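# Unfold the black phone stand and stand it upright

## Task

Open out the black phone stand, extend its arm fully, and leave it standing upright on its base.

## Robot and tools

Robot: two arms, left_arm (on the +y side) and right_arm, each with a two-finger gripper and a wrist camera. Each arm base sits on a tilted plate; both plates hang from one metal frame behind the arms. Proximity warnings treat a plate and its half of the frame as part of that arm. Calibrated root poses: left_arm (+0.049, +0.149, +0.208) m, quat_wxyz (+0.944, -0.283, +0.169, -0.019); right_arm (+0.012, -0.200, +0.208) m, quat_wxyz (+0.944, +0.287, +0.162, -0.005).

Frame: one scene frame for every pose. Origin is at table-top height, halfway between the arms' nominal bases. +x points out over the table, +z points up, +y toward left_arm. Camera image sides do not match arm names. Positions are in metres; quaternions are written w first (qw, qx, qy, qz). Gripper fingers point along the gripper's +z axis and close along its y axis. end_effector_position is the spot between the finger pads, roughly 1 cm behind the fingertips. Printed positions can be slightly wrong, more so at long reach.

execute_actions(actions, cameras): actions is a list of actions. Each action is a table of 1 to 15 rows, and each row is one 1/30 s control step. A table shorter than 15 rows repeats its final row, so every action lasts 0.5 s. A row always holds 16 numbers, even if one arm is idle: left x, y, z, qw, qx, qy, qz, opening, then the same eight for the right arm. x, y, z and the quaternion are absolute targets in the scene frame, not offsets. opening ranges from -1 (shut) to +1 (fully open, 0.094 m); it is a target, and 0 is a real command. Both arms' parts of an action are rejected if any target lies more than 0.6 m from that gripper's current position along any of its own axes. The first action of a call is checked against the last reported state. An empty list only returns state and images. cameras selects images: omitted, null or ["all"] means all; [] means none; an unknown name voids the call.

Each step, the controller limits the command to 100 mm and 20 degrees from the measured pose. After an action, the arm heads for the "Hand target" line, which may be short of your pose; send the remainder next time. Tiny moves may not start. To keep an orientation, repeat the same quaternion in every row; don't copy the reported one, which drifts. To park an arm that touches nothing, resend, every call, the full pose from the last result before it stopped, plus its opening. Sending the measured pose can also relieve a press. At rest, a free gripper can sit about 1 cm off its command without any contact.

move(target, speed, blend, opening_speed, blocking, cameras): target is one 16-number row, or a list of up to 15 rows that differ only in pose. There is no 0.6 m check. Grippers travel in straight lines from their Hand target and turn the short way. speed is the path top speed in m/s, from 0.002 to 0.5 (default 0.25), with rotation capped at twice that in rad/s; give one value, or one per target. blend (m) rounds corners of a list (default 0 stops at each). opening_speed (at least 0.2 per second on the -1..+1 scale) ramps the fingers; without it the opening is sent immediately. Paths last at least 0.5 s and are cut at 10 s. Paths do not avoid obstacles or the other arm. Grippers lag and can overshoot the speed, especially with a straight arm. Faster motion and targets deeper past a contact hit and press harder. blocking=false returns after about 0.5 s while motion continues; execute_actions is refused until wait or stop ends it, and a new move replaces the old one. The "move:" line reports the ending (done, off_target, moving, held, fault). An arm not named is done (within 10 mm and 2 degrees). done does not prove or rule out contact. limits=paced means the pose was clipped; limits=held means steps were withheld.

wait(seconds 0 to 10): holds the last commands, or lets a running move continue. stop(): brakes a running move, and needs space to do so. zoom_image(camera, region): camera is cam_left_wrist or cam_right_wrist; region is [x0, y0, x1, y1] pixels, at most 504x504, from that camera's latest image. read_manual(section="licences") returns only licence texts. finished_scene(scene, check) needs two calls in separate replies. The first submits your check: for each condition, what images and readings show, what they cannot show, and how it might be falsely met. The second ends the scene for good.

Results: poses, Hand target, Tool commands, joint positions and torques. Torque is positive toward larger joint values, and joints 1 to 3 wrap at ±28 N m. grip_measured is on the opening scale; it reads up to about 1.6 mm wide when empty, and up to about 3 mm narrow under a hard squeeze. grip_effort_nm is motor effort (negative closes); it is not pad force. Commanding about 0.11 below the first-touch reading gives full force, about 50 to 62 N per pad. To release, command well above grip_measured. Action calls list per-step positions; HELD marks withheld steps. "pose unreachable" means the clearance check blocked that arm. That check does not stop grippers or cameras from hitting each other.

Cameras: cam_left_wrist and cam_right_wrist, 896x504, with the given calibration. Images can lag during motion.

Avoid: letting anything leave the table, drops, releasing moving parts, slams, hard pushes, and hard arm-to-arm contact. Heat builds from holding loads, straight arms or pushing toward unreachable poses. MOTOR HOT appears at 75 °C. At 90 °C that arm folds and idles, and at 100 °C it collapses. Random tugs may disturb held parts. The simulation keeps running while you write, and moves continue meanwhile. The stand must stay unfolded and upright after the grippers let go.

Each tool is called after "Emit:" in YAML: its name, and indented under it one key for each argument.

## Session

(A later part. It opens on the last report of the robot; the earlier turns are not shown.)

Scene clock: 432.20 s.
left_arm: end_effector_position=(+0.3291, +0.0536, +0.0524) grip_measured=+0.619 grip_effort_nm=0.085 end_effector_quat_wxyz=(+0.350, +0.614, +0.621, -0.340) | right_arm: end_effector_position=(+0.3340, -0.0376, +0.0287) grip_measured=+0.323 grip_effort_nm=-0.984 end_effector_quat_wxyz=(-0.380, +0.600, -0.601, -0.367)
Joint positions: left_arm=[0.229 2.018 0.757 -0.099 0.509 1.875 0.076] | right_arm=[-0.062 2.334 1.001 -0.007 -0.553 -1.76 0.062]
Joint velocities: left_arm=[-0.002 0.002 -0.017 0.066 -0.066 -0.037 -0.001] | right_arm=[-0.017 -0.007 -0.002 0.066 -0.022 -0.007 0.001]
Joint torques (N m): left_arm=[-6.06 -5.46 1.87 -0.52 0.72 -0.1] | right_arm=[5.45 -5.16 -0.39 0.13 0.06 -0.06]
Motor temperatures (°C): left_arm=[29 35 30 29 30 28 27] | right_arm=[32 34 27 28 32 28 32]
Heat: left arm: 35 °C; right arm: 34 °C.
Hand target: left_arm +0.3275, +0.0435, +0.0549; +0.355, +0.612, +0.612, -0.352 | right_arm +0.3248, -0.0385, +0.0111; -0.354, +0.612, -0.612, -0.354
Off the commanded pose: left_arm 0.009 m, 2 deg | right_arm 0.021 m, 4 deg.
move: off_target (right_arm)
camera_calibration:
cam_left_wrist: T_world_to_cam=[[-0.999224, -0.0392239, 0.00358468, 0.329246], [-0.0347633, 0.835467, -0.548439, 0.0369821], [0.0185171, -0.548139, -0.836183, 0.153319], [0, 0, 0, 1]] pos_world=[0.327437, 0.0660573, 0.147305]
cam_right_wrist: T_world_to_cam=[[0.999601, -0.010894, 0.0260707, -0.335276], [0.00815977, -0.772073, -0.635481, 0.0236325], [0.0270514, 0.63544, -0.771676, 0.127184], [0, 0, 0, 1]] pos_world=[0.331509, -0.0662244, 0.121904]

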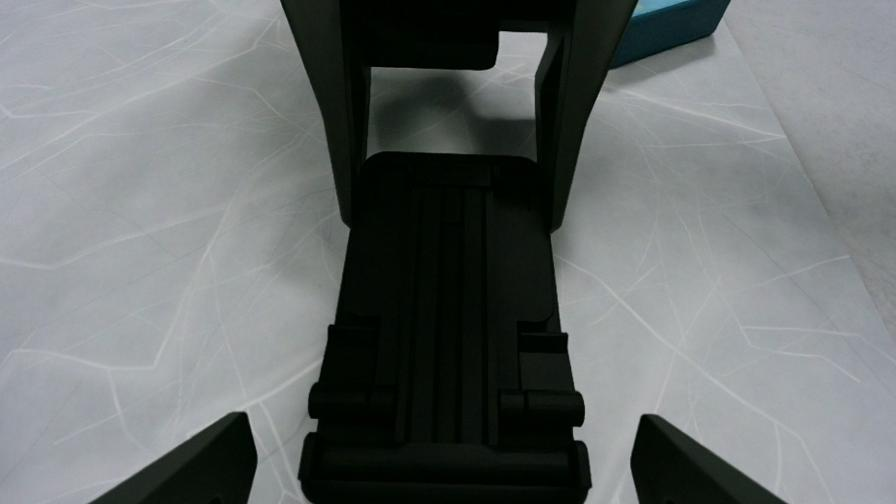

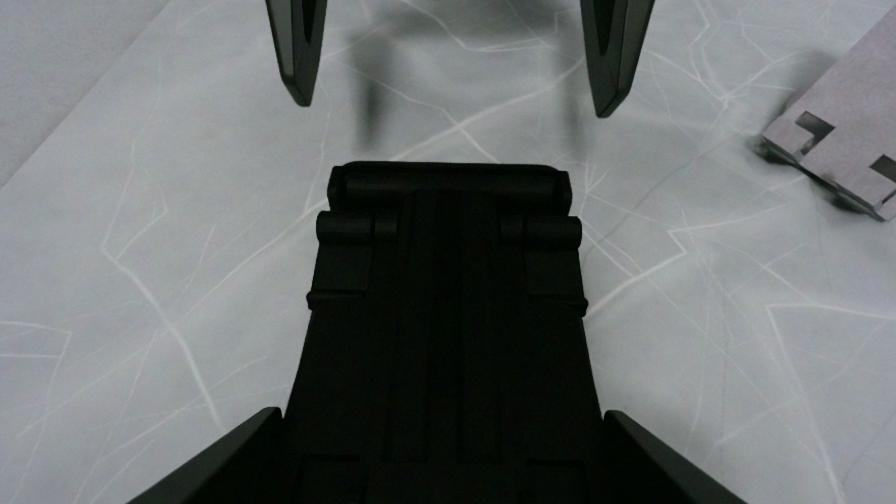

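Emit:
move:
  target: [0.327,-0.008,0.024,0.3536,0.6124,0.6124,-0.3536,0.62,0.325,-0.038,0.010,0.3536,-0.6124,0.6124,0.3536,0.1]
  speed: 0.04

Scene clock: 436.40 s.
left_arm: end_effector_position=(+0.3286, +0.0006, +0.0247) grip_measured=+0.619 grip_effort_nm=0.081 end_effector_quat_wxyz=(+0.352, +0.609, +0.619, -0.349) | right_arm: end_effector_position=(+0.3340, -0.0376, +0.0287) grip_measured=+0.323 grip_effort_nm=-0.984 end_effector_quat_wxyz=(-0.380, +0.600, -0.601, -0.367)
Joint positions: left_arm=[0.127 2.241 0.798 0.127 0.503 1.759 0.076] | right_arm=[-0.062 2.334 1.001 -0.007 -0.553 -1.76 0.062]
Joint velocities: left_arm=[-0.022 0.002 0.007 -0.037 -0.066 -0.007 0.001] | right_arm=[-0.007 -0.002 -0.017 -0.051 0.022 -0.022 0]
Joint torques (N m): left_arm=[-7.01 -5.3 1.29 -0.27 0.55 -0.08] | right_arm=[5.46 -5.01 -0.31 0.15 0.05 0]
Motor temperatures (°C): left_arm=[29 35 30 29 30 28 27] | right_arm=[32 34 27 28 32 28 32]
Heat: left arm: 35 °C; right arm: 34 °C.
Hand target: left_arm +0.3267, -0.0084, +0.0243; +0.355, +0.612, +0.613, -0.354 | right_arm +0.3248, -0.0386, +0.0110; -0.354, +0.612, -0.612, -0.354
Off the commanded pose: left_arm 0.009 m, 1 deg | right_arm 0.021 m, 4 deg.
move: off_target (right_arm)
camera_calibration:
cam_left_wrist: T_world_to_cam=[[-0.999142, -0.0389915, 0.013951, 0.326554], [-0.0400629, 0.824799, -0.564005, 0.0680999], [0.0104847, -0.56408, -0.825653, 0.103473], [0, 0, 0, 1]] pos_world=[0.327918, 0.0149311, 0.119286]
cam_right_wrist: T_world_to_cam=[[0.999601, -0.010894, 0.0260707, -0.335276], [0.00815977, -0.772073, -0.635481, 0.0236325], [0.0270514, 0.63544, -0.771676, 0.127184], [0, 0, 0, 1]] pos_world=[0.331509, -0.0662244, 0.121904]

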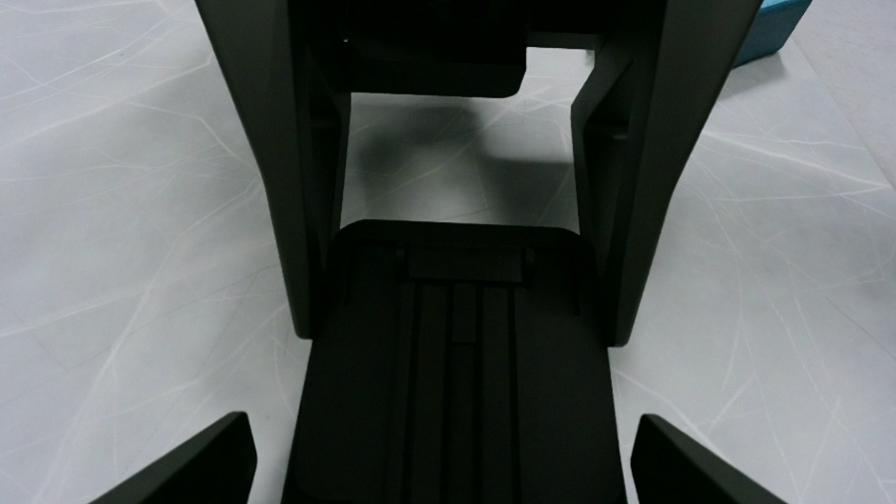

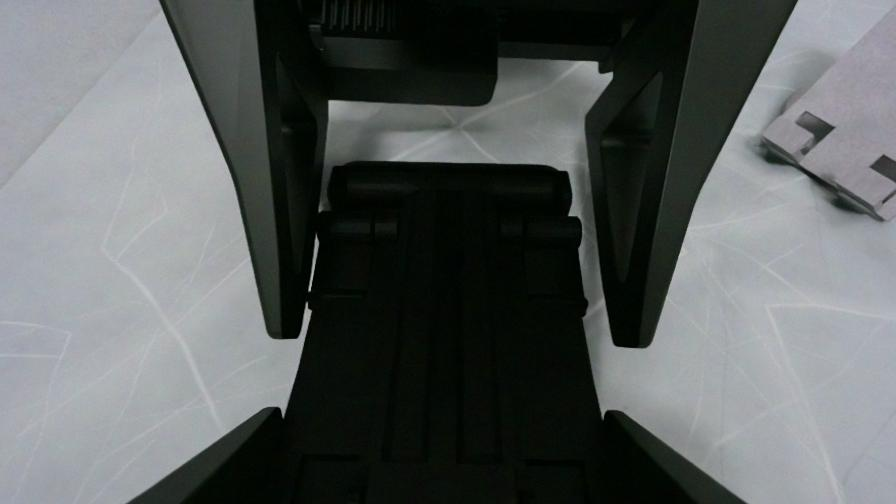

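Emit:
move:
  target: [0.327,-0.008,0.024,0.3536,0.6124,0.6124,-0.3536,0.1,0.325,-0.038,0.010,0.3536,-0.6124,0.6124,0.3536,0.1]
  opening_speed: 0.3
  cameras: ["cam_left_wrist"]

Scene clock: 440.83 s.
left_arm: end_effector_position=(+0.3278, +0.0006, +0.0246) grip_measured=+0.371 grip_effort_nm=-1.013 end_effector_quat_wxyz=(+0.349, +0.606, +0.622, -0.352) | right_arm: end_effector_position=(+0.3344, -0.0376, +0.0288) grip_measured=+0.323 grip_effort_nm=-0.989 end_effector_quat_wxyz=(-0.381, +0.600, -0.601, -0.366)
Joint positions: left_arm=[0.127 2.241 0.798 0.123 0.501 1.749 0.064] | right_arm=[-0.062 2.334 1.001 -0.006 -0.554 -1.759 0.062]
Joint velocities: left_arm=[0.017 0.007 0.007 -0.051 -0.037 0.051 -0.001] | right_arm=[-0.007 0.002 -0.007 0.066 -0.11 -0.066 0]
Joint torques (N m): left_arm=[-6.75 -5.5 1.4 -0.3 0.55 0.07] | right_arm=[5.55 -5.03 -0.16 0.12 0.07 -0.04]
Motor temperatures (°C): left_arm=[29 36 30 28 30 28 27] | right_arm=[32 34 27 28 31 28 32]
Heat: left arm: 36 °C; right arm: 34 °C.
Hand target: left_arm +0.3268, -0.0079, +0.0242; +0.354, +0.612, +0.612, -0.353 | right_arm +0.3248, -0.0386, +0.0111; -0.354, +0.612, -0.612, -0.354
Off the commanded pose: left_arm 0.009 m, 1 deg | right_arm 0.021 m, 4 deg.
move: off_target (right_arm)
camera_calibration:
cam_left_wrist: T_world_to_cam=[[-0.998774, -0.042114, 0.026019, 0.325302], [-0.0494534, 0.825239, -0.562614, 0.0710819], [0.00222201, -0.563211, -0.82631, 0.106125], [0, 0, 0, 1]] pos_world=[0.328183, 0.014811, 0.11922]
Images, in order (width x height): cam_left_wrist 896x504.

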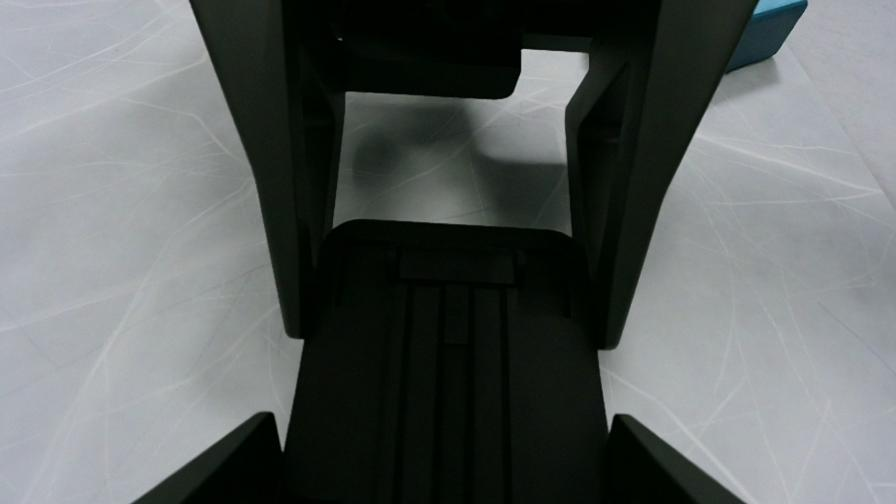

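Emit:
move:
  target: [0.327,-0.008,0.024,0.3536,0.6124,0.6124,-0.3536,0.1,0.325,-0.038,0.018,0.3536,-0.6124,0.6124,0.3536,0.65]
  opening_speed: 0.4
  cameras: []

Emit:
move:
  target: [0.327,-0.008,0.024,0.3536,0.6124,0.6124,-0.3536,0.1,0.325,-0.053,0.012,0.3536,-0.6124,0.6124,0.3536,0.65]
  speed: 0.03

Scene clock: 447.30 s.
left_arm: end_effector_position=(+0.3278, +0.0005, +0.0247) grip_measured=+0.368 grip_effort_nm=-1.018 end_effector_quat_wxyz=(+0.349, +0.605, +0.622, -0.352) | right_arm: end_effector_position=(+0.3291, -0.0377, +0.0260) grip_measured=+0.648 grip_effort_nm=0.178 end_effector_quat_wxyz=(-0.374, +0.601, -0.605, -0.364)
Joint positions: left_arm=[0.127 2.241 0.798 0.123 0.501 1.748 0.064] | right_arm=[-0.061 2.334 0.981 0.015 -0.537 -1.751 0.077]
Joint velocities: left_arm=[0.012 0.012 -0.012 0.022 0.007 0.081 -0.001] | right_arm=[-0.012 -0.007 0.022 0.081 -0.051 -0.022 -0.001]
Joint torques (N m): left_arm=[-6.79 -5.42 1.43 -0.28 0.56 0.06] | right_arm=[6.45 -6.82 -0.03 -0.15 -0.11 0.09]
Motor temperatures (°C): left_arm=[30 36 30 28 30 28 27] | right_arm=[32 35 27 28 31 28 32]
Heat: left arm: 36 °C; right arm: 35 °C.
Hand target: left_arm +0.3269, -0.0079, +0.0242; +0.354, +0.612, +0.612, -0.354 | right_arm +0.3251, -0.0380, +0.0181; -0.354, +0.612, -0.612, -0.354
Off the commanded pose: left_arm 0.009 m, 2 deg | right_arm 0.009 m, 3 deg.
move: off_target (right_arm)
No camera images: "cameras" was empty.

Scene clock: 448.27 s.
left_arm: end_effector_position=(+0.3278, +0.0005, +0.0247) grip_measured=+0.368 grip_effort_nm=-1.009 end_effector_quat_wxyz=(+0.349, +0.605, +0.622, -0.352) | right_arm: end_effector_position=(+0.3279, -0.0416, +0.0242) grip_measured=+0.648 grip_effort_nm=0.159 end_effector_quat_wxyz=(-0.379, +0.610, -0.596, -0.360)
Joint positions: left_arm=[0.127 2.241 0.798 0.123 0.501 1.748 0.064] | right_arm=[-0.076 2.334 0.984 0 -0.543 -1.798 0.077]
Joint velocities: left_arm=[0.002 0.002 0.007 -0.007 0.007 -0.022 0] | right_arm=[0.007 -0.007 -0.002 -0.066 -0.051 -0.037 0]
Joint torques (N m): left_arm=[-6.67 -5.46 1.42 -0.27 0.57 0.08] | right_arm=[3.52 -7.51 0.57 -0.47 -0.13 -0.01]
Motor temperatures (°C): left_arm=[30 36 30 28 30 28 28] | right_arm=[32 35 27 28 31 28 32]
Heat: left arm: 36 °C; right arm: 35 °C.
Hand target: left_arm +0.3268, -0.0079, +0.0242; +0.354, +0.612, +0.612, -0.354 | right_arm +0.3245, -0.0530, +0.0123; -0.354, +0.612, -0.612, -0.353
Off the commanded pose: left_arm 0.009 m, 2 deg | right_arm 0.017 m, 4 deg.
move: off_target (right_arm)
camera_calibration:
cam_left_wrist: T_world_to_cam=[[-0.998754, -0.0424158, 0.0262966, 0.32531], [-0.0498575, 0.824801, -0.563221, 0.0713513], [0.0022, -0.56383, -0.825888, 0.106179], [0, 0, 0, 1]] pos_world=[0.328229, 0.0148146, 0.119324]
cam_right_wrist: T_world_to_cam=[[0.999018, 0.00207111, 0.0442614, -0.328839], [0.0293082, -0.780066, -0.62501, 0.0102241], [0.0332324, 0.625694, -0.779361, 0.124085], [0, 0, 0, 1]] pos_world=[0.324093, -0.0689829, 0.117652]

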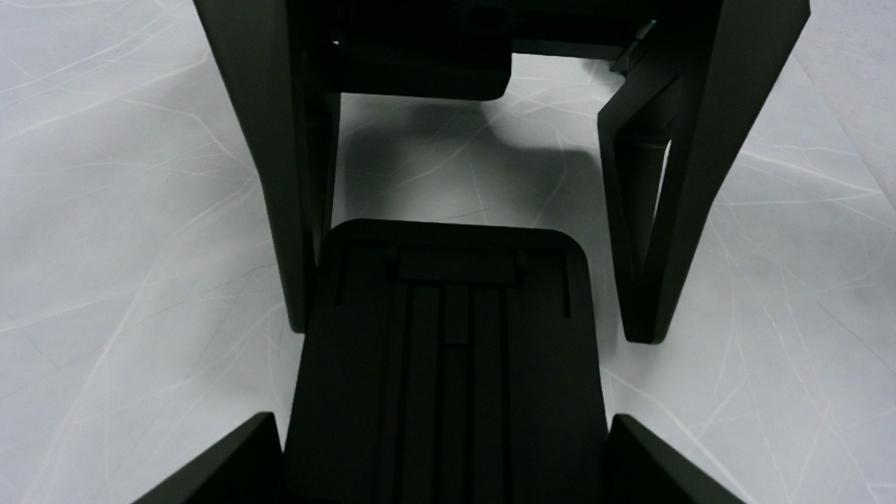

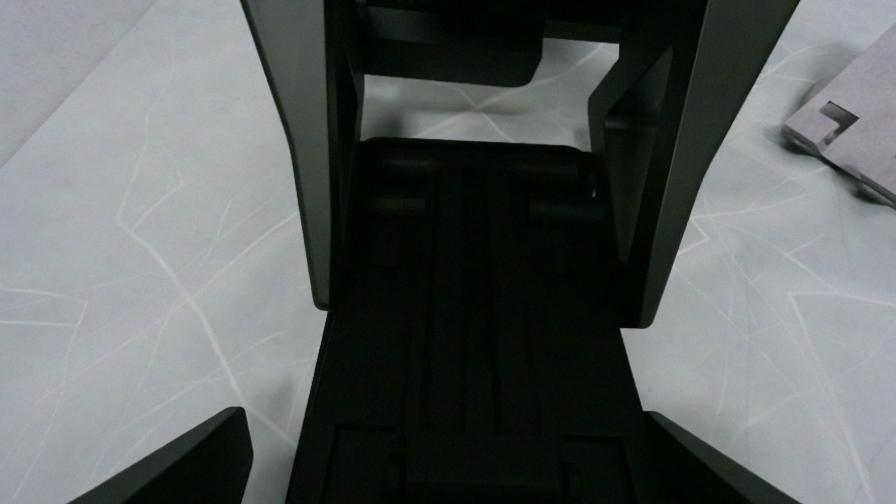

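Emit:
move:
  target: [0.327,-0.008,0.024,0.3536,0.6124,0.6124,-0.3536,0.1,0.333,-0.063,0.008,0.3536,-0.6124,0.6124,0.3536,0.65]
  speed: 0.03

Scene clock: 453.13 s.
left_arm: end_effector_position=(+0.3278, +0.0005, +0.0247) grip_measured=+0.367 grip_effort_nm=-1.018 end_effector_quat_wxyz=(+0.349, +0.605, +0.622, -0.352) | right_arm: end_effector_position=(+0.3344, -0.0548, +0.0178) grip_measured=+0.648 grip_effort_nm=0.159 end_effector_quat_wxyz=(-0.372, +0.605, -0.603, -0.363)
Joint positions: left_arm=[0.127 2.241 0.798 0.123 0.501 1.748 0.064] | right_arm=[-0.112 2.334 1.029 -0.067 -0.543 -1.817 0.077]
Joint velocities: left_arm=[-0.012 0.002 -0.012 -0.022 -0.051 0.051 0.001] | right_arm=[-0.007 0.017 0.007 0.007 -0.066 -0.007 0]
Joint torques (N m): left_arm=[-6.76 -5.42 1.4 -0.28 0.56 0.07] | right_arm=[4.31 -7.6 0.53 -0.47 -0.16 -0.11]
Motor temperatures (°C): left_arm=[30 36 30 28 30 28 28] | right_arm=[32 35 27 28 31 28 31]
Heat: left arm: 36 °C; right arm: 35 °C.
Hand target: left_arm +0.3268, -0.0079, +0.0242; +0.354, +0.612, +0.612, -0.354 | right_arm +0.3327, -0.0635, +0.0082; -0.354, +0.612, -0.613, -0.353
Off the commanded pose: left_arm 0.009 m, 2 deg | right_arm 0.013 m, 3 deg.
move: off_target (right_arm)
camera_calibration:
cam_left_wrist: T_world_to_cam=[[-0.998754, -0.0424158, 0.0262966, 0.32531], [-0.0498575, 0.824801, -0.563221, 0.0713513], [0.0022, -0.56383, -0.825888, 0.106179], [0, 0, 0, 1]] pos_world=[0.328229, 0.0148146, 0.119324]
cam_right_wrist: T_world_to_cam=[[0.999731, -0.00543294, 0.0225595, -0.335316], [0.00973206, -0.784396, -0.620183, 0.0019361], [0.021065, 0.620236, -0.784132, 0.13104], [0, 0, 0, 1]] pos_world=[0.332446, -0.0815789, 0.111518]

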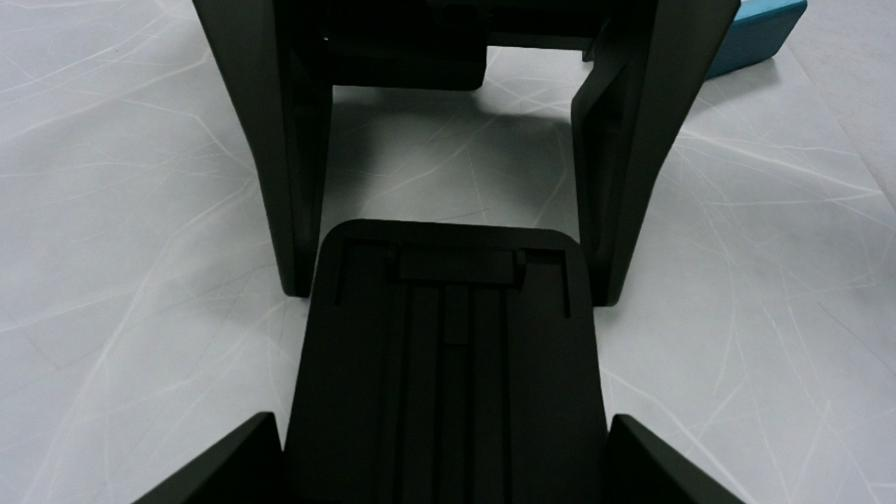

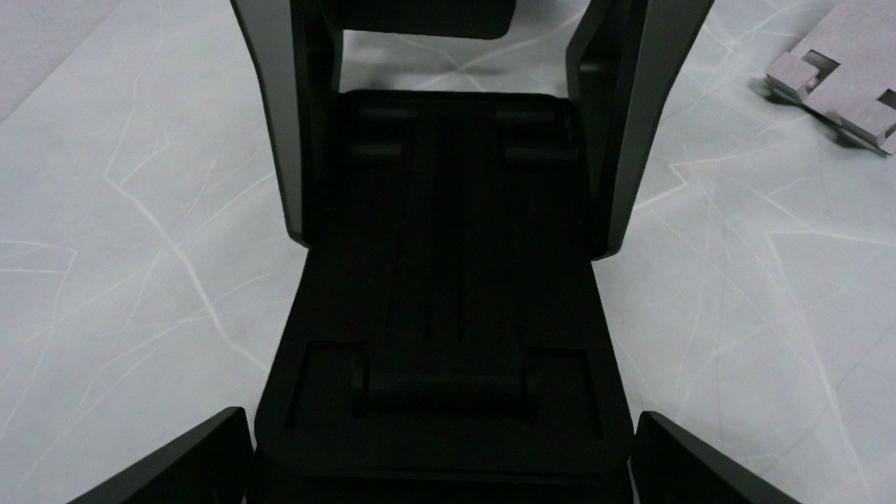

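Emit:
zoom_image:
  camera: "cam_right_wrist"
  region: [200, 330, 690, 504]

Emit:
zoom_image:
  camera: "cam_left_wrist"
  region: [250, 180, 650, 360]

Scaled by 1.029.

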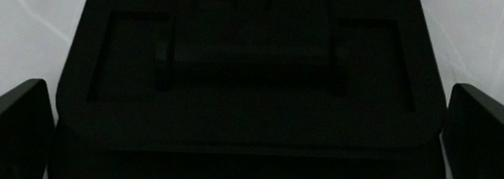

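Scaled by 1.260.

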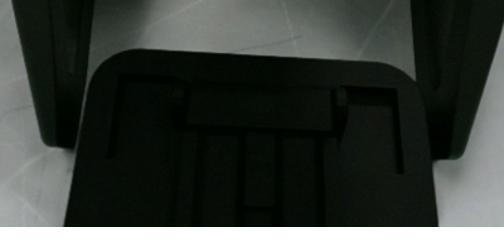

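Emit:
move:
  target: [0.327,-0.008,0.024,0.3536,0.6124,0.6124,-0.3536,0.1,0.333,-0.063,0.008,0.3536,-0.6124,0.6124,0.3536,0.25]
  opening_speed: 0.3

Scene clock: 457.67 s.
left_arm: end_effector_position=(+0.3278, +0.0005, +0.0247) grip_measured=+0.367 grip_effort_nm=-1.013 end_effector_quat_wxyz=(+0.349, +0.605, +0.622, -0.353) | right_arm: end_effector_position=(+0.3340, -0.0548, +0.0179) grip_measured=+0.487 grip_effort_nm=-0.984 end_effector_quat_wxyz=(-0.372, +0.605, -0.603, -0.364)
Joint positions: left_arm=[0.127 2.241 0.798 0.123 0.502 1.748 0.064] | right_arm=[-0.112 2.334 1.029 -0.069 -0.543 -1.818 0.07]
Joint velocities: left_arm=[-0.012 -0.012 -0.007 -0.007 -0.022 0.037 0.001] | right_arm=[0.007 0.002 0.002 -0.022 -0.022 0.051 0]
Joint torques (N m): left_arm=[-6.8 -5.5 1.47 -0.28 0.55 0.06] | right_arm=[4.37 -7.68 0.46 -0.45 -0.16 -0.11]
Motor temperatures (°C): left_arm=[30 36 30 28 30 28 28] | right_arm=[32 36 27 28 31 28 31]
Heat: left arm: 36 °C; right arm: 36 °C.
Hand target: left_arm +0.3268, -0.0079, +0.0242; +0.354, +0.612, +0.612, -0.354 | right_arm +0.3327, -0.0631, +0.0083; -0.354, +0.612, -0.612, -0.354
Off the commanded pose: left_arm 0.009 m, 1 deg | right_arm 0.013 m, 3 deg.
move: off_target (right_arm)
camera_calibration:
cam_left_wrist: T_world_to_cam=[[-0.998752, -0.0424699, 0.0262714, 0.325321], [-0.0498871, 0.824587, -0.563531, 0.0714296], [0.00227008, -0.564139, -0.825677, 0.106179], [0, 0, 0, 1]] pos_world=[0.328238, 0.0148163, 0.119376]
cam_right_wrist: T_world_to_cam=[[0.999757, -0.00413335, 0.0216344, -0.334826], [0.0101854, -0.784143, -0.620497, 0.00190138], [0.0195292, 0.620567, -0.78391, 0.131614], [0, 0, 0, 1]] pos_world=[0.332155, -0.0815684, 0.111597]

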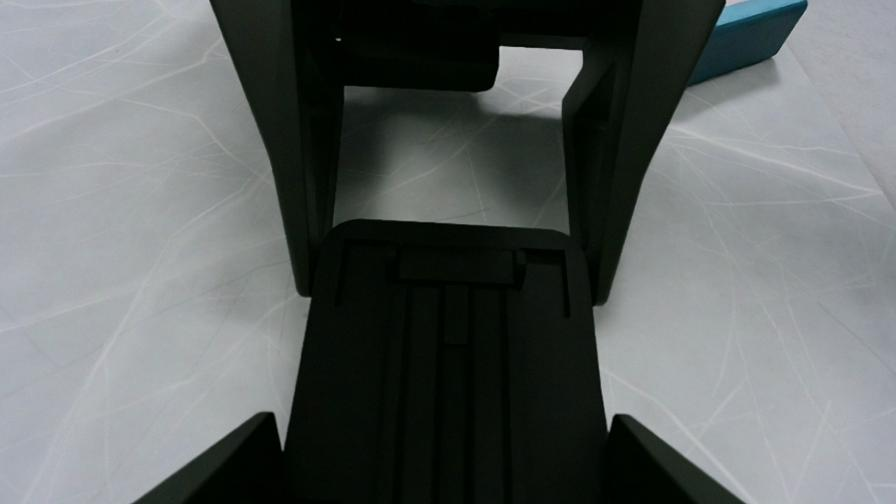

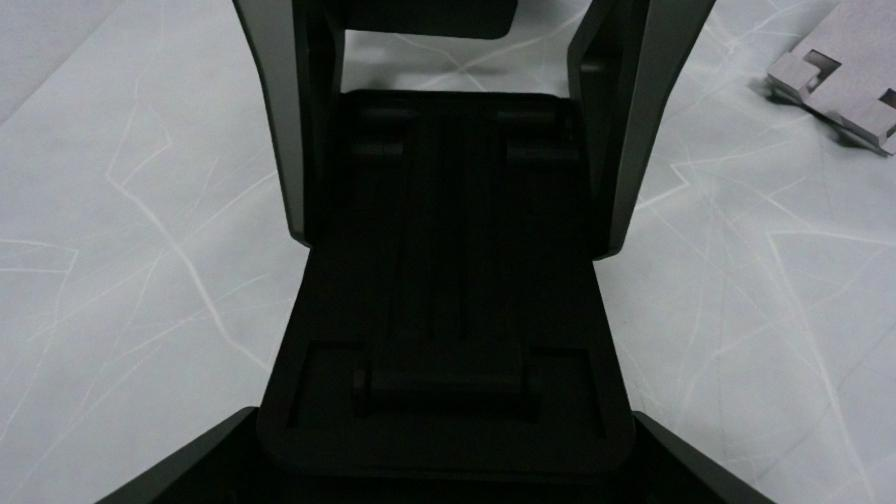

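Emit:
move:
  target:
    - [0.327,-0.006,0.055,0.3254,0.6278,0.6278,-0.3254,0.1,0.333,-0.063,0.008,0.3536,-0.6124,0.6124,0.3536,0.25]
    - [0.327,0.000,0.075,0.2988,0.641,0.641,-0.2988,0.1,0.333,-0.063,0.006,0.3536,-0.6124,0.6124,0.3536,0.25]
  speed: 0.04

Scene clock: 466.43 s.
left_arm: end_effector_position=(+0.3274, +0.0035, +0.0589) grip_measured=+0.364 grip_effort_nm=-1.013 end_effector_quat_wxyz=(+0.286, +0.635, +0.656, -0.291) | right_arm: end_effector_position=(+0.3305, -0.0474, +0.0343) grip_measured=+0.487 grip_effort_nm=-0.989 end_effector_quat_wxyz=(-0.398, +0.584, -0.586, -0.396)
Joint positions: left_arm=[-0.043 2.037 0.683 0.119 0.254 1.559 0.064] | right_arm=[-0.112 2.334 1.029 -0.105 -0.637 -1.829 0.07]
Joint velocities: left_arm=[0.007 0.022 -0.002 -0.037 -0.051 -0.007 0] | right_arm=[-0.007 -0.002 -0.012 -0.081 -0.051 0.037 0]
Joint torques (N m): left_arm=[-7.1 -10.54 1.28 -0.49 0.75 0.02] | right_arm=[4.01 -7.54 0.66 -0.18 0.74 -0.03]
Motor temperatures (°C): left_arm=[30 37 30 28 30 28 28] | right_arm=[32 37 27 28 31 28 32]
Heat: left arm: 37 °C; right arm: 37 °C.
Hand target: left_arm +0.3278, -0.0004, +0.0752; +0.300, +0.640, +0.641, -0.299 | right_arm +0.3326, -0.0647, +0.0083; -0.355, +0.611, -0.612, -0.355
Off the commanded pose: left_arm 0.017 m, 3 deg | right_arm 0.032 m, 8 deg.
move: off_target (left_arm, right_arm)
camera_calibration:
cam_left_wrist: T_world_to_cam=[[-0.99851, -0.0487448, 0.0245174, 0.324148], [-0.0544484, 0.919299, -0.389776, 0.0790537], [-0.00353925, -0.39053, -0.920583, 0.14297], [0, 0, 0, 1]] pos_world=[0.328476, -0.00103913, 0.154482]
cam_right_wrist: T_world_to_cam=[[0.999935, -0.00405183, 0.0106967, -0.331284], [0.00451441, -0.719448, -0.694531, 0.0254334], [0.0105099, 0.694534, -0.719383, 0.144225], [0, 0, 0, 1]] pos_world=[0.329632, -0.0832138, 0.124961]

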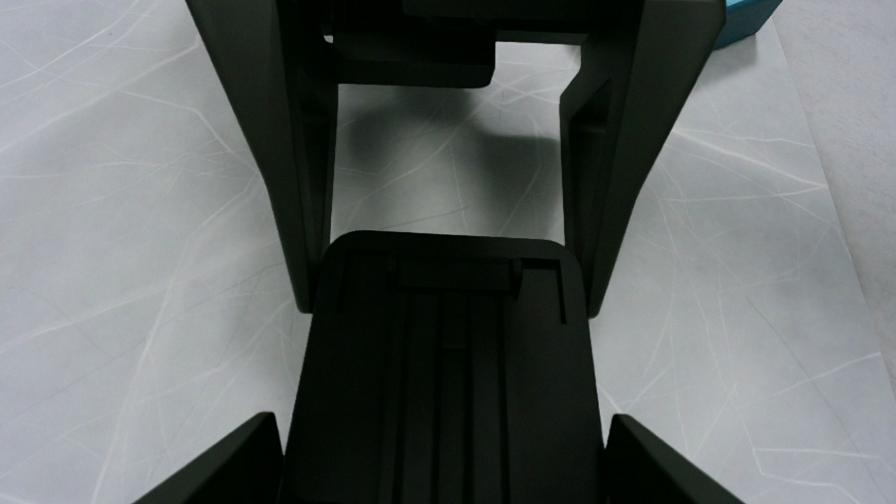

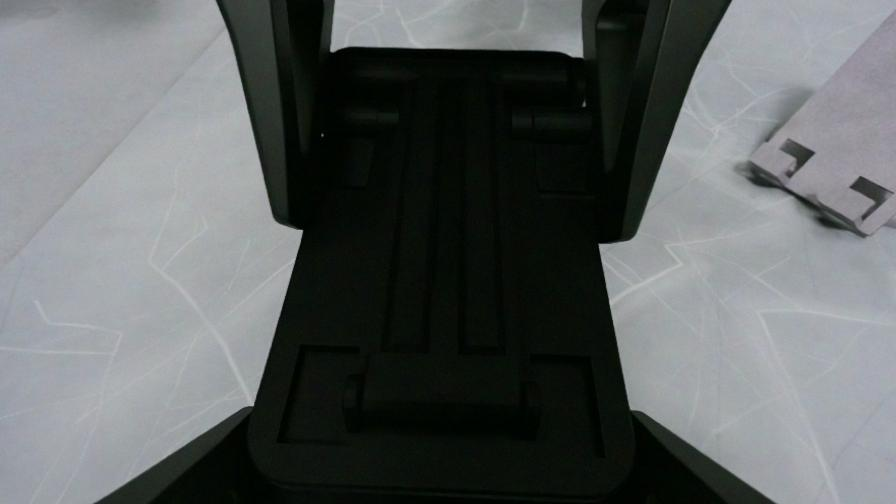

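Emit:
move:
  target:
    - [0.327,-0.006,0.045,0.3254,0.6278,0.6278,-0.3254,0.1,0.333,-0.063,0.008,0.3536,-0.6124,0.6124,0.3536,0.25]
    - [0.327,-0.010,0.020,0.3536,0.6124,0.6124,-0.3536,0.1,0.333,-0.063,0.006,0.3536,-0.6124,0.6124,0.3536,0.25]
  speed: 0.05
  cameras: []

Emit:
move:
  target: [0.327,-0.010,0.024,0.3536,0.6124,0.6124,-0.3536,0.6,0.333,-0.063,0.006,0.3536,-0.6124,0.6124,0.3536,0.25]
  opening_speed: 0.4
  cameras: []

Emit:
move:
  target: [0.327,-0.038,0.026,0.4056,0.579,0.579,-0.4056,0.6,0.333,-0.063,0.006,0.3536,-0.6124,0.6124,0.3536,0.25]
  speed: 0.03

Scene clock: 482.63 s.
left_arm: end_effector_position=(+0.3302, -0.0020, +0.0242) grip_measured=+0.363 grip_effort_nm=-1.013 end_effector_quat_wxyz=(+0.345, +0.612, +0.622, -0.346) | right_arm: end_effector_position=(+0.3334, -0.0561, +0.0177) grip_measured=+0.487 grip_effort_nm=-0.989 end_effector_quat_wxyz=(-0.371, +0.606, -0.601, -0.366)
Joint positions: left_arm=[0.11 2.242 0.803 0.13 0.48 1.739 0.064] | right_arm=[-0.116 2.334 1.035 -0.085 -0.545 -1.827 0.07]
Joint velocities: left_arm=[0.017 0.007 0.032 -0.007 0.007 0.007 -0.001] | right_arm=[-0.007 -0.017 -0.017 0.022 -0.022 -0.051 0]
Joint torques (N m): left_arm=[-5.08 -3.95 1.66 -0.16 0.74 0.25] | right_arm=[4.4 -7.08 0.49 -0.27 -0.19 -0.05]
Motor temperatures (°C): left_arm=[30 37 30 28 31 28 29] | right_arm=[32 38 27 28 31 28 32]
Heat: left arm: 37 °C; right arm: 38 °C.
Hand target: left_arm +0.3258, -0.0098, +0.0193; +0.353, +0.613, +0.612, -0.353 | right_arm +0.3327, -0.0631, +0.0064; -0.354, +0.612, -0.612, -0.353
Off the commanded pose: left_arm 0.010 m, 2 deg | right_arm 0.014 m, 3 deg.
move: off_target (right_arm)
No camera images: "cameras" was empty.

Scene clock: 484.17 s.
left_arm: end_effector_position=(+0.3307, -0.0027, +0.0254) grip_measured=+0.599 grip_effort_nm=0.081 end_effector_quat_wxyz=(+0.349, +0.610, +0.621, -0.348) | right_arm: end_effector_position=(+0.3338, -0.0562, +0.0177) grip_measured=+0.487 grip_effort_nm=-0.989 end_effector_quat_wxyz=(-0.371, +0.606, -0.601, -0.366)
Joint positions: left_arm=[0.111 2.242 0.803 0.131 0.49 1.74 0.075] | right_arm=[-0.116 2.334 1.036 -0.085 -0.545 -1.827 0.07]
Joint velocities: left_arm=[-0.012 -0.002 0.007 -0.022 -0.081 -0.007 -0.001] | right_arm=[-0.012 0.012 0.002 -0.007 -0.007 -0.022 0.001]
Joint torques (N m): left_arm=[-5.75 -5.31 1.06 -0.25 0.67 0.07] | right_arm=[4.42 -6.99 0.84 -0.26 -0.15 -0.01]
Motor temperatures (°C): left_arm=[30 37 30 28 31 28 29] | right_arm=[32 38 27 28 31 28 32]
Heat: left arm: 37 °C; right arm: 38 °C.
Hand target: left_arm +0.3268, -0.0098, +0.0241; +0.354, +0.612, +0.613, -0.354 | right_arm +0.3328, -0.0632, +0.0063; -0.354, +0.612, -0.612, -0.354
Off the commanded pose: left_arm 0.008 m, 1 deg | right_arm 0.014 m, 3 deg.
move: off_target (right_arm)
No camera images: "cameras" was empty.

Scene clock: 487.30 s.
left_arm: end_effector_position=(+0.3327, -0.0286, +0.0311) grip_measured=+0.599 grip_effort_nm=0.071 end_effector_quat_wxyz=(+0.402, +0.579, +0.588, -0.397) | right_arm: end_effector_position=(+0.3339, -0.0565, +0.0176) grip_measured=+0.487 grip_effort_nm=-0.979 end_effector_quat_wxyz=(-0.372, +0.605, -0.602, -0.366)
Joint positions: left_arm=[0.11 2.35 0.871 0.137 0.657 1.762 0.075] | right_arm=[-0.118 2.334 1.036 -0.085 -0.546 -1.828 0.07]
Joint velocities: left_arm=[-0.017 -0.002 0.017 0.022 -0.007 0.007 0.001] | right_arm=[-0.012 0.007 -0.007 -0.066 0.007 -0.007 0]
Joint torques (N m): left_arm=[-5.93 -3.79 1.55 -0.21 0.74 0.11] | right_arm=[4.66 -6.97 0.55 -0.25 -0.11 -0.01]
Motor temperatures (°C): left_arm=[30 37 30 28 31 28 28] | right_arm=[32 38 27 28 31 28 32]
Heat: left arm: 37 °C; right arm: 38 °C.
Hand target: left_arm +0.3261, -0.0382, +0.0262; +0.406, +0.579, +0.579, -0.405 | right_arm +0.3328, -0.0632, +0.0064; -0.354, +0.612, -0.612, -0.354
Off the commanded pose: left_arm 0.012 m, 2 deg | right_arm 0.013 m, 3 deg.
move: off_target (left_arm, right_arm)
camera_calibration:
cam_left_wrist: T_world_to_cam=[[-0.999242, -0.0357637, 0.0153581, 0.329515], [-0.0364934, 0.723678, -0.689172, 0.0957566], [0.013533, -0.689211, -0.724435, 0.0845121], [0, 0, 0, 1]] pos_world=[0.331617, 0.000734424, 0.122156]
cam_right_wrist: T_world_to_cam=[[0.9998, -0.000560707, 0.0199875, -0.334469], [0.0120134, -0.782232, -0.622871, -0.000102283], [0.0159841, 0.622986, -0.782069, 0.133786], [0, 0, 0, 1]] pos_world=[0.332265, -0.0836144, 0.111251]

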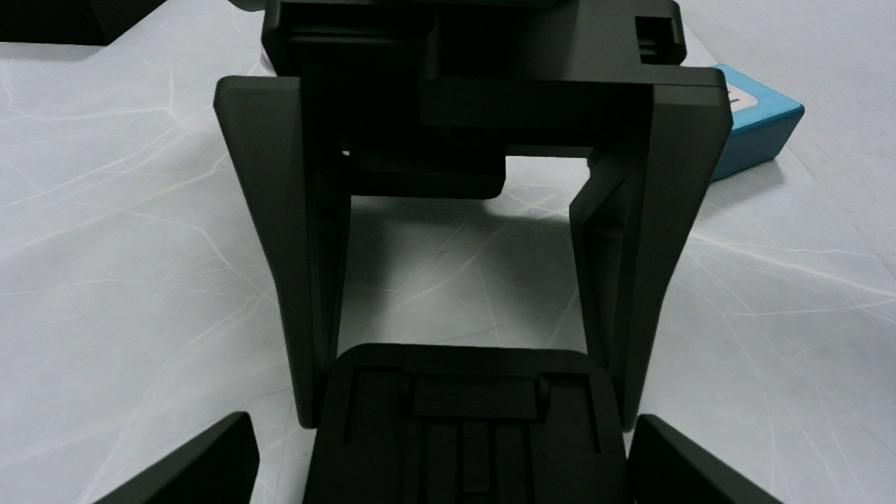

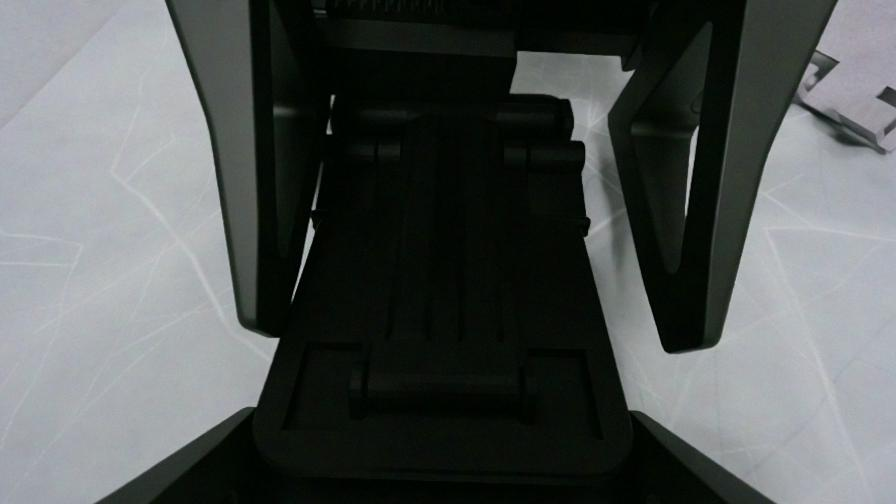

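Emit:
move:
  target: [0.322,-0.036,0.014,0.4056,0.579,0.579,-0.4056,0.6,0.333,-0.063,0.006,0.3536,-0.6124,0.6124,0.3536,0.25]
  speed: 0.03
  cameras: ["cam_right_wrist"]

Scene clock: 490.67 s.
left_arm: end_effector_position=(+0.3324, -0.0283, +0.0342) grip_measured=+0.599 grip_effort_nm=0.071 end_effector_quat_wxyz=(+0.420, +0.570, +0.576, -0.409) | right_arm: end_effector_position=(+0.3339, -0.0565, +0.0176) grip_measured=+0.487 grip_effort_nm=-0.984 end_effector_quat_wxyz=(-0.372, +0.605, -0.602, -0.366)
Joint positions: left_arm=[0.13 2.365 0.885 0.114 0.714 1.8 0.075] | right_arm=[-0.118 2.334 1.036 -0.085 -0.546 -1.828 0.07]
Joint velocities: left_arm=[-0.002 0.002 0.002 -0.051 0.007 0.022 -0.001] | right_arm=[-0.022 -0.002 -0.017 -0.066 -0.037 -0.066 0]
Joint torques (N m): left_arm=[-4.92 -2.21 1.51 -0.07 0.19 0.11] | right_arm=[4.6 -6.99 0.61 -0.29 -0.14 0.03]
Motor temperatures (°C): left_arm=[30 36 30 28 31 28 28] | right_arm=[32 38 27 28 31 28 32]
Heat: left arm: 36 °C; right arm: 38 °C.
Hand target: left_arm +0.3208, -0.0349, +0.0155; +0.405, +0.580, +0.579, -0.406 | right_arm +0.3328, -0.0632, +0.0063; -0.354, +0.612, -0.612, -0.354
Off the commanded pose: left_arm 0.024 m, 2 deg | right_arm 0.013 m, 3 deg.
move: off_target (left_arm, right_arm)
camera_calibration:
cam_right_wrist: T_world_to_cam=[[0.9998, -0.000560707, 0.0199875, -0.334469], [0.0120134, -0.782232, -0.622871, -0.000102283], [0.0159841, 0.622986, -0.782069, 0.133786], [0, 0, 0, 1]] pos_world=[0.332265, -0.0836144, 0.111251]
Images, in order (width x height): cam_right_wrist 896x504.

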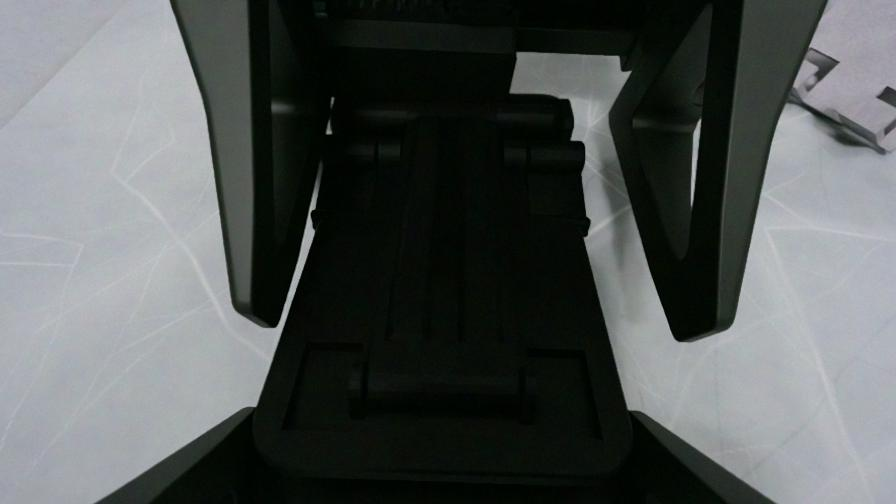

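Emit:
move:
  target:
    - [0.322,-0.034,0.034,0.3536,0.6124,0.6124,-0.3536,0.6,0.333,-0.063,0.006,0.3536,-0.6124,0.6124,0.3536,0.25]
    - [0.322,-0.034,0.024,0.3536,0.6124,0.6124,-0.3536,0.6,0.333,-0.063,0.006,0.3536,-0.6124,0.6124,0.3536,0.25]
  speed: 0.03

Scene clock: 497.17 s.
left_arm: end_effector_position=(+0.3264, -0.0297, +0.0254) grip_measured=+0.599 grip_effort_nm=0.066 end_effector_quat_wxyz=(+0.354, +0.610, +0.617, -0.349) | right_arm: end_effector_position=(+0.3339, -0.0565, +0.0177) grip_measured=+0.487 grip_effort_nm=-0.984 end_effector_quat_wxyz=(-0.372, +0.605, -0.602, -0.366)
Joint positions: left_arm=[0.04 2.307 0.794 0.241 0.481 1.67 0.075] | right_arm=[-0.118 2.334 1.036 -0.085 -0.547 -1.828 0.07]
Joint velocities: left_arm=[0.007 -0.007 -0.002 -0.007 -0.051 0.022 0] | right_arm=[0.002 0.007 -0.002 0.007 0.007 0.037 0]
Joint torques (N m): left_arm=[-5.86 -6.09 1.02 -0.27 0.58 0.04] | right_arm=[4.75 -6.83 0.42 -0.28 -0.13 0]
Motor temperatures (°C): left_arm=[30 36 30 28 31 28 28] | right_arm=[32 37 27 28 31 28 32]
Heat: left arm: 36 °C; right arm: 37 °C.
Hand target: left_arm +0.3230, -0.0336, +0.0247; +0.354, +0.612, +0.612, -0.354 | right_arm +0.3328, -0.0632, +0.0063; -0.354, +0.612, -0.612, -0.354
Off the commanded pose: left_arm 0.006 m, 1 deg | right_arm 0.013 m, 3 deg.
move: off_target (right_arm)
camera_calibration:
cam_left_wrist: T_world_to_cam=[[-0.999308, -0.0358783, 0.00979607, 0.323389], [-0.0351177, 0.823539, -0.566172, 0.0918381], [0.0122458, -0.566124, -0.824229, 0.0863471], [0, 0, 0, 1]] pos_world=[0.325333, -0.0151464, 0.119998]
cam_right_wrist: T_world_to_cam=[[0.999799, -0.00065074, 0.0200316, -0.334493], [0.0119764, -0.782003, -0.62316, -0.0000120435], [0.0160703, 0.623274, -0.781838, 0.133796], [0, 0, 0, 1]] pos_world=[0.332276, -0.0836189, 0.1113]

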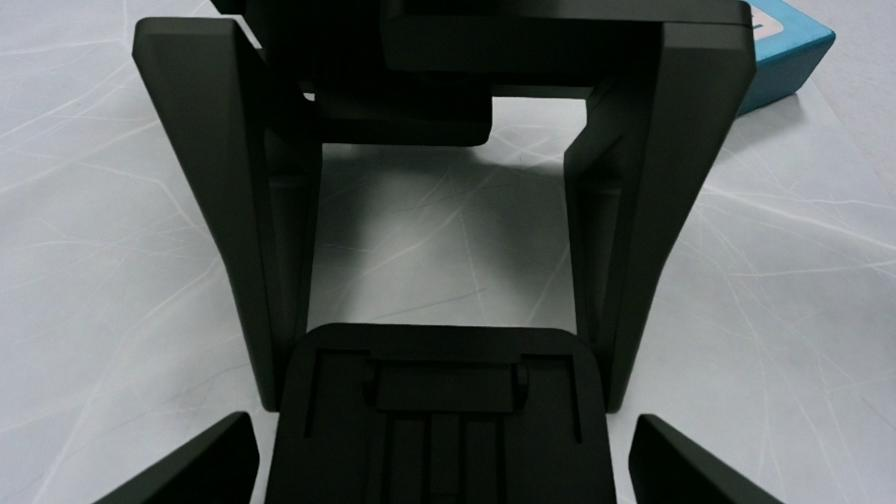

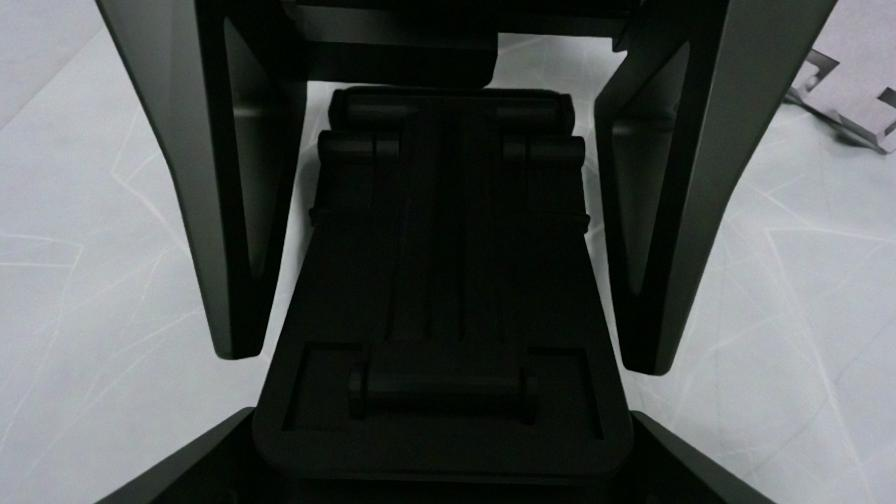

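Emit:
move:
  target: [0.323,-0.034,0.024,0.3536,0.6124,0.6124,-0.3536,0.1,0.333,-0.063,0.006,0.3536,-0.6124,0.6124,0.3536,0.25]
  opening_speed: 0.3

Scene clock: 502.23 s.
left_arm: end_effector_position=(+0.3268, -0.0295, +0.0251) grip_measured=+0.318 grip_effort_nm=-1.013 end_effector_quat_wxyz=(+0.355, +0.612, +0.616, -0.347) | right_arm: end_effector_position=(+0.3339, -0.0565, +0.0177) grip_measured=+0.487 grip_effort_nm=-0.984 end_effector_quat_wxyz=(-0.372, +0.605, -0.601, -0.366)
Joint positions: left_arm=[0.04 2.307 0.794 0.243 0.48 1.676 0.062] | right_arm=[-0.118 2.334 1.036 -0.085 -0.547 -1.828 0.07]
Joint velocities: left_arm=[-0.007 -0.002 0.022 -0.007 0.051 0.037 0] | right_arm=[-0.007 -0.007 -0.007 -0.022 0.037 -0.037 0]
Joint torques (N m): left_arm=[-5.96 -5.91 1.07 -0.27 0.56 -0.02] | right_arm=[4.72 -7.04 0.53 -0.3 -0.15 -0.01]
Motor temperatures (°C): left_arm=[30 36 30 28 31 28 28] | right_arm=[32 37 27 28 31 28 32]
Heat: left arm: 36 °C; right arm: 37 °C.
Hand target: left_arm +0.3229, -0.0340, +0.0241; +0.354, +0.612, +0.612, -0.354 | right_arm +0.3328, -0.0632, +0.0063; -0.354, +0.612, -0.612, -0.354
Off the commanded pose: left_arm 0.006 m, 1 deg | right_arm 0.013 m, 3 deg.
move: off_target (right_arm)
camera_calibration:
cam_left_wrist: T_world_to_cam=[[-0.999421, -0.0338724, 0.00328924, 0.324061], [-0.0298068, 0.824605, -0.564923, 0.0898288], [0.016423, -0.564694, -0.825137, 0.0849118], [0, 0, 0, 1]] pos_world=[0.325157, -0.0151474, 0.119744]
cam_right_wrist: T_world_to_cam=[[0.999792, -0.00047679, 0.020371, -0.334487], [0.012324, -0.782002, -0.623154, -0.000128147], [0.0162273, 0.623276, -0.781834, 0.133744], [0, 0, 0, 1]] pos_world=[0.332248, -0.083619, 0.111299]

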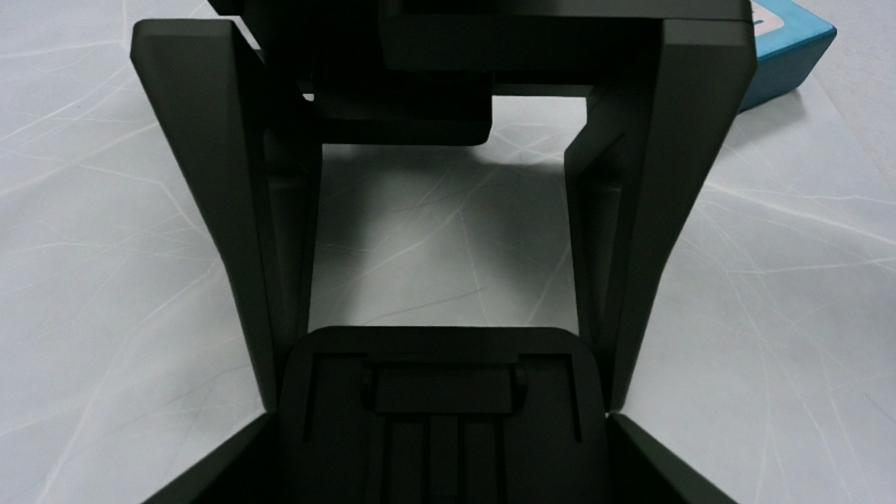

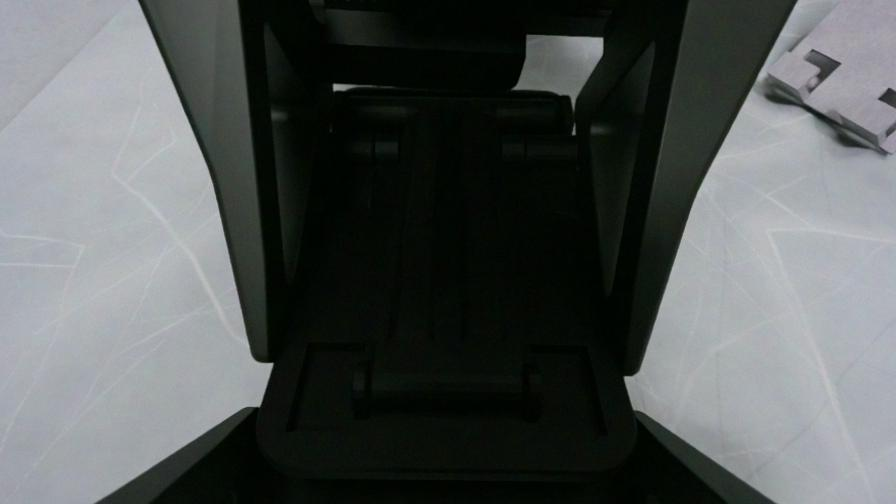

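Emit:
move:
  target: [0.323,-0.032,0.060,0.3536,0.6124,0.6124,-0.3536,0.1,0.333,-0.063,-0.020,0.3536,-0.6124,0.6124,0.3536,0.25]
  speed: 0.03

Scene clock: 505.60 s.
left_arm: end_effector_position=(+0.3234, -0.0224, +0.0329) grip_measured=+0.318 grip_effort_nm=-1.018 end_effector_quat_wxyz=(+0.328, +0.622, +0.633, -0.324) | right_arm: end_effector_position=(+0.3330, -0.0491, +0.0188) grip_measured=+0.487 grip_effort_nm=-0.989 end_effector_quat_wxyz=(-0.392, +0.594, -0.583, -0.391)
Joint positions: left_arm=[0.003 2.235 0.737 0.25 0.388 1.622 0.062] | right_arm=[-0.129 2.38 1.081 -0.128 -0.619 -1.867 0.07]
Joint velocities: left_arm=[-0.022 -0.007 -0.002 -0.007 -0.037 0.007 0.001] | right_arm=[-0.007 -0.007 0.012 0.022 -0.007 -0.081 0.001]
Joint torques (N m): left_arm=[-7.99 -10.67 -0.5 -0.59 1.36 -0.16] | right_arm=[2.44 -4.75 1.55 0.04 0.56 -0.05]
Motor temperatures (°C): left_arm=[30 37 30 28 31 28 28] | right_arm=[32 37 27 28 31 28 32]
Heat: left arm: 37 °C; right arm: 37 °C.
Hand target: left_arm +0.3229, -0.0321, +0.0585; +0.354, +0.612, +0.613, -0.353 | right_arm +0.3320, -0.0653, -0.0165; -0.353, +0.612, -0.612, -0.355
Off the commanded pose: left_arm 0.029 m, 5 deg | right_arm 0.041 m, 7 deg.
move: off_target (left_arm, right_arm)
camera_calibration:
cam_left_wrist: T_world_to_cam=[[-0.999105, -0.0407499, 0.0113409, 0.320348], [-0.0410005, 0.867076, -0.496486, 0.090551], [0.0103983, -0.496506, -0.867971, 0.100243], [0, 0, 0, 1]] pos_world=[0.322732, -0.015689, 0.128333]
cam_right_wrist: T_world_to_cam=[[0.999745, 0.0105828, 0.0199663, -0.333051], [0.0213487, -0.731984, -0.680987, 0.00693048], [0.00740827, 0.681239, -0.732023, 0.134915], [0, 0, 0, 1]] pos_world=[0.331818, -0.0833115, 0.11013]

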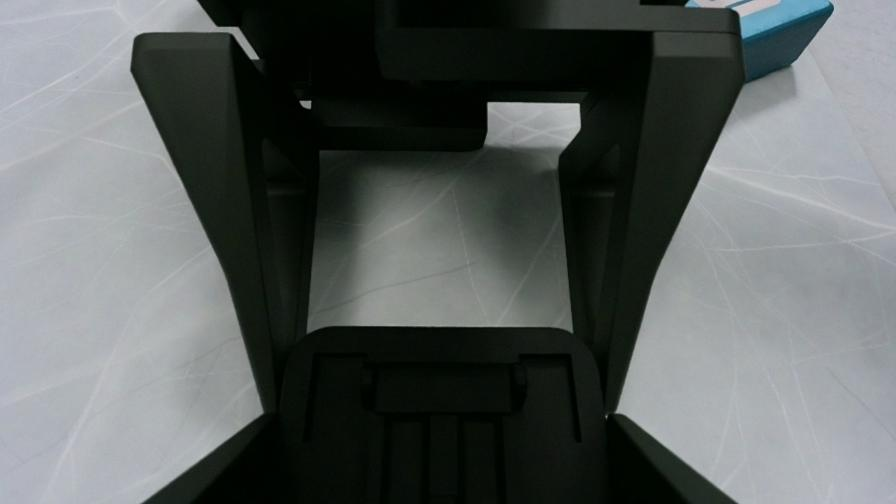

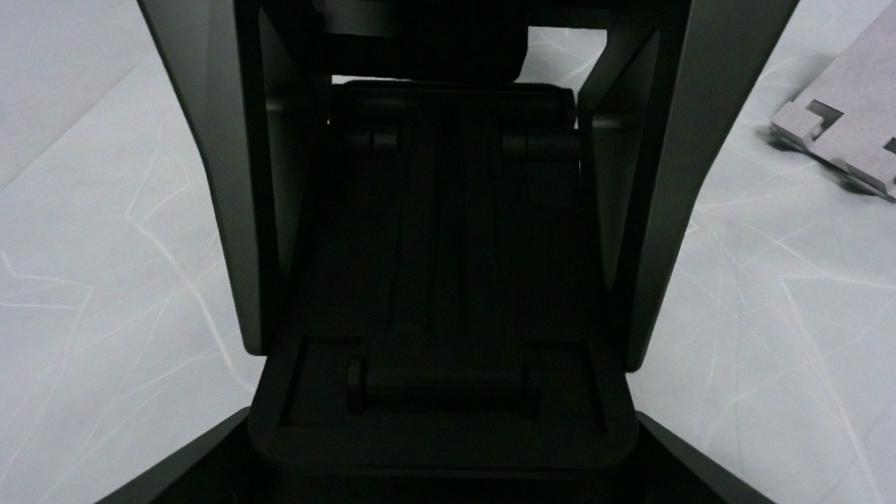

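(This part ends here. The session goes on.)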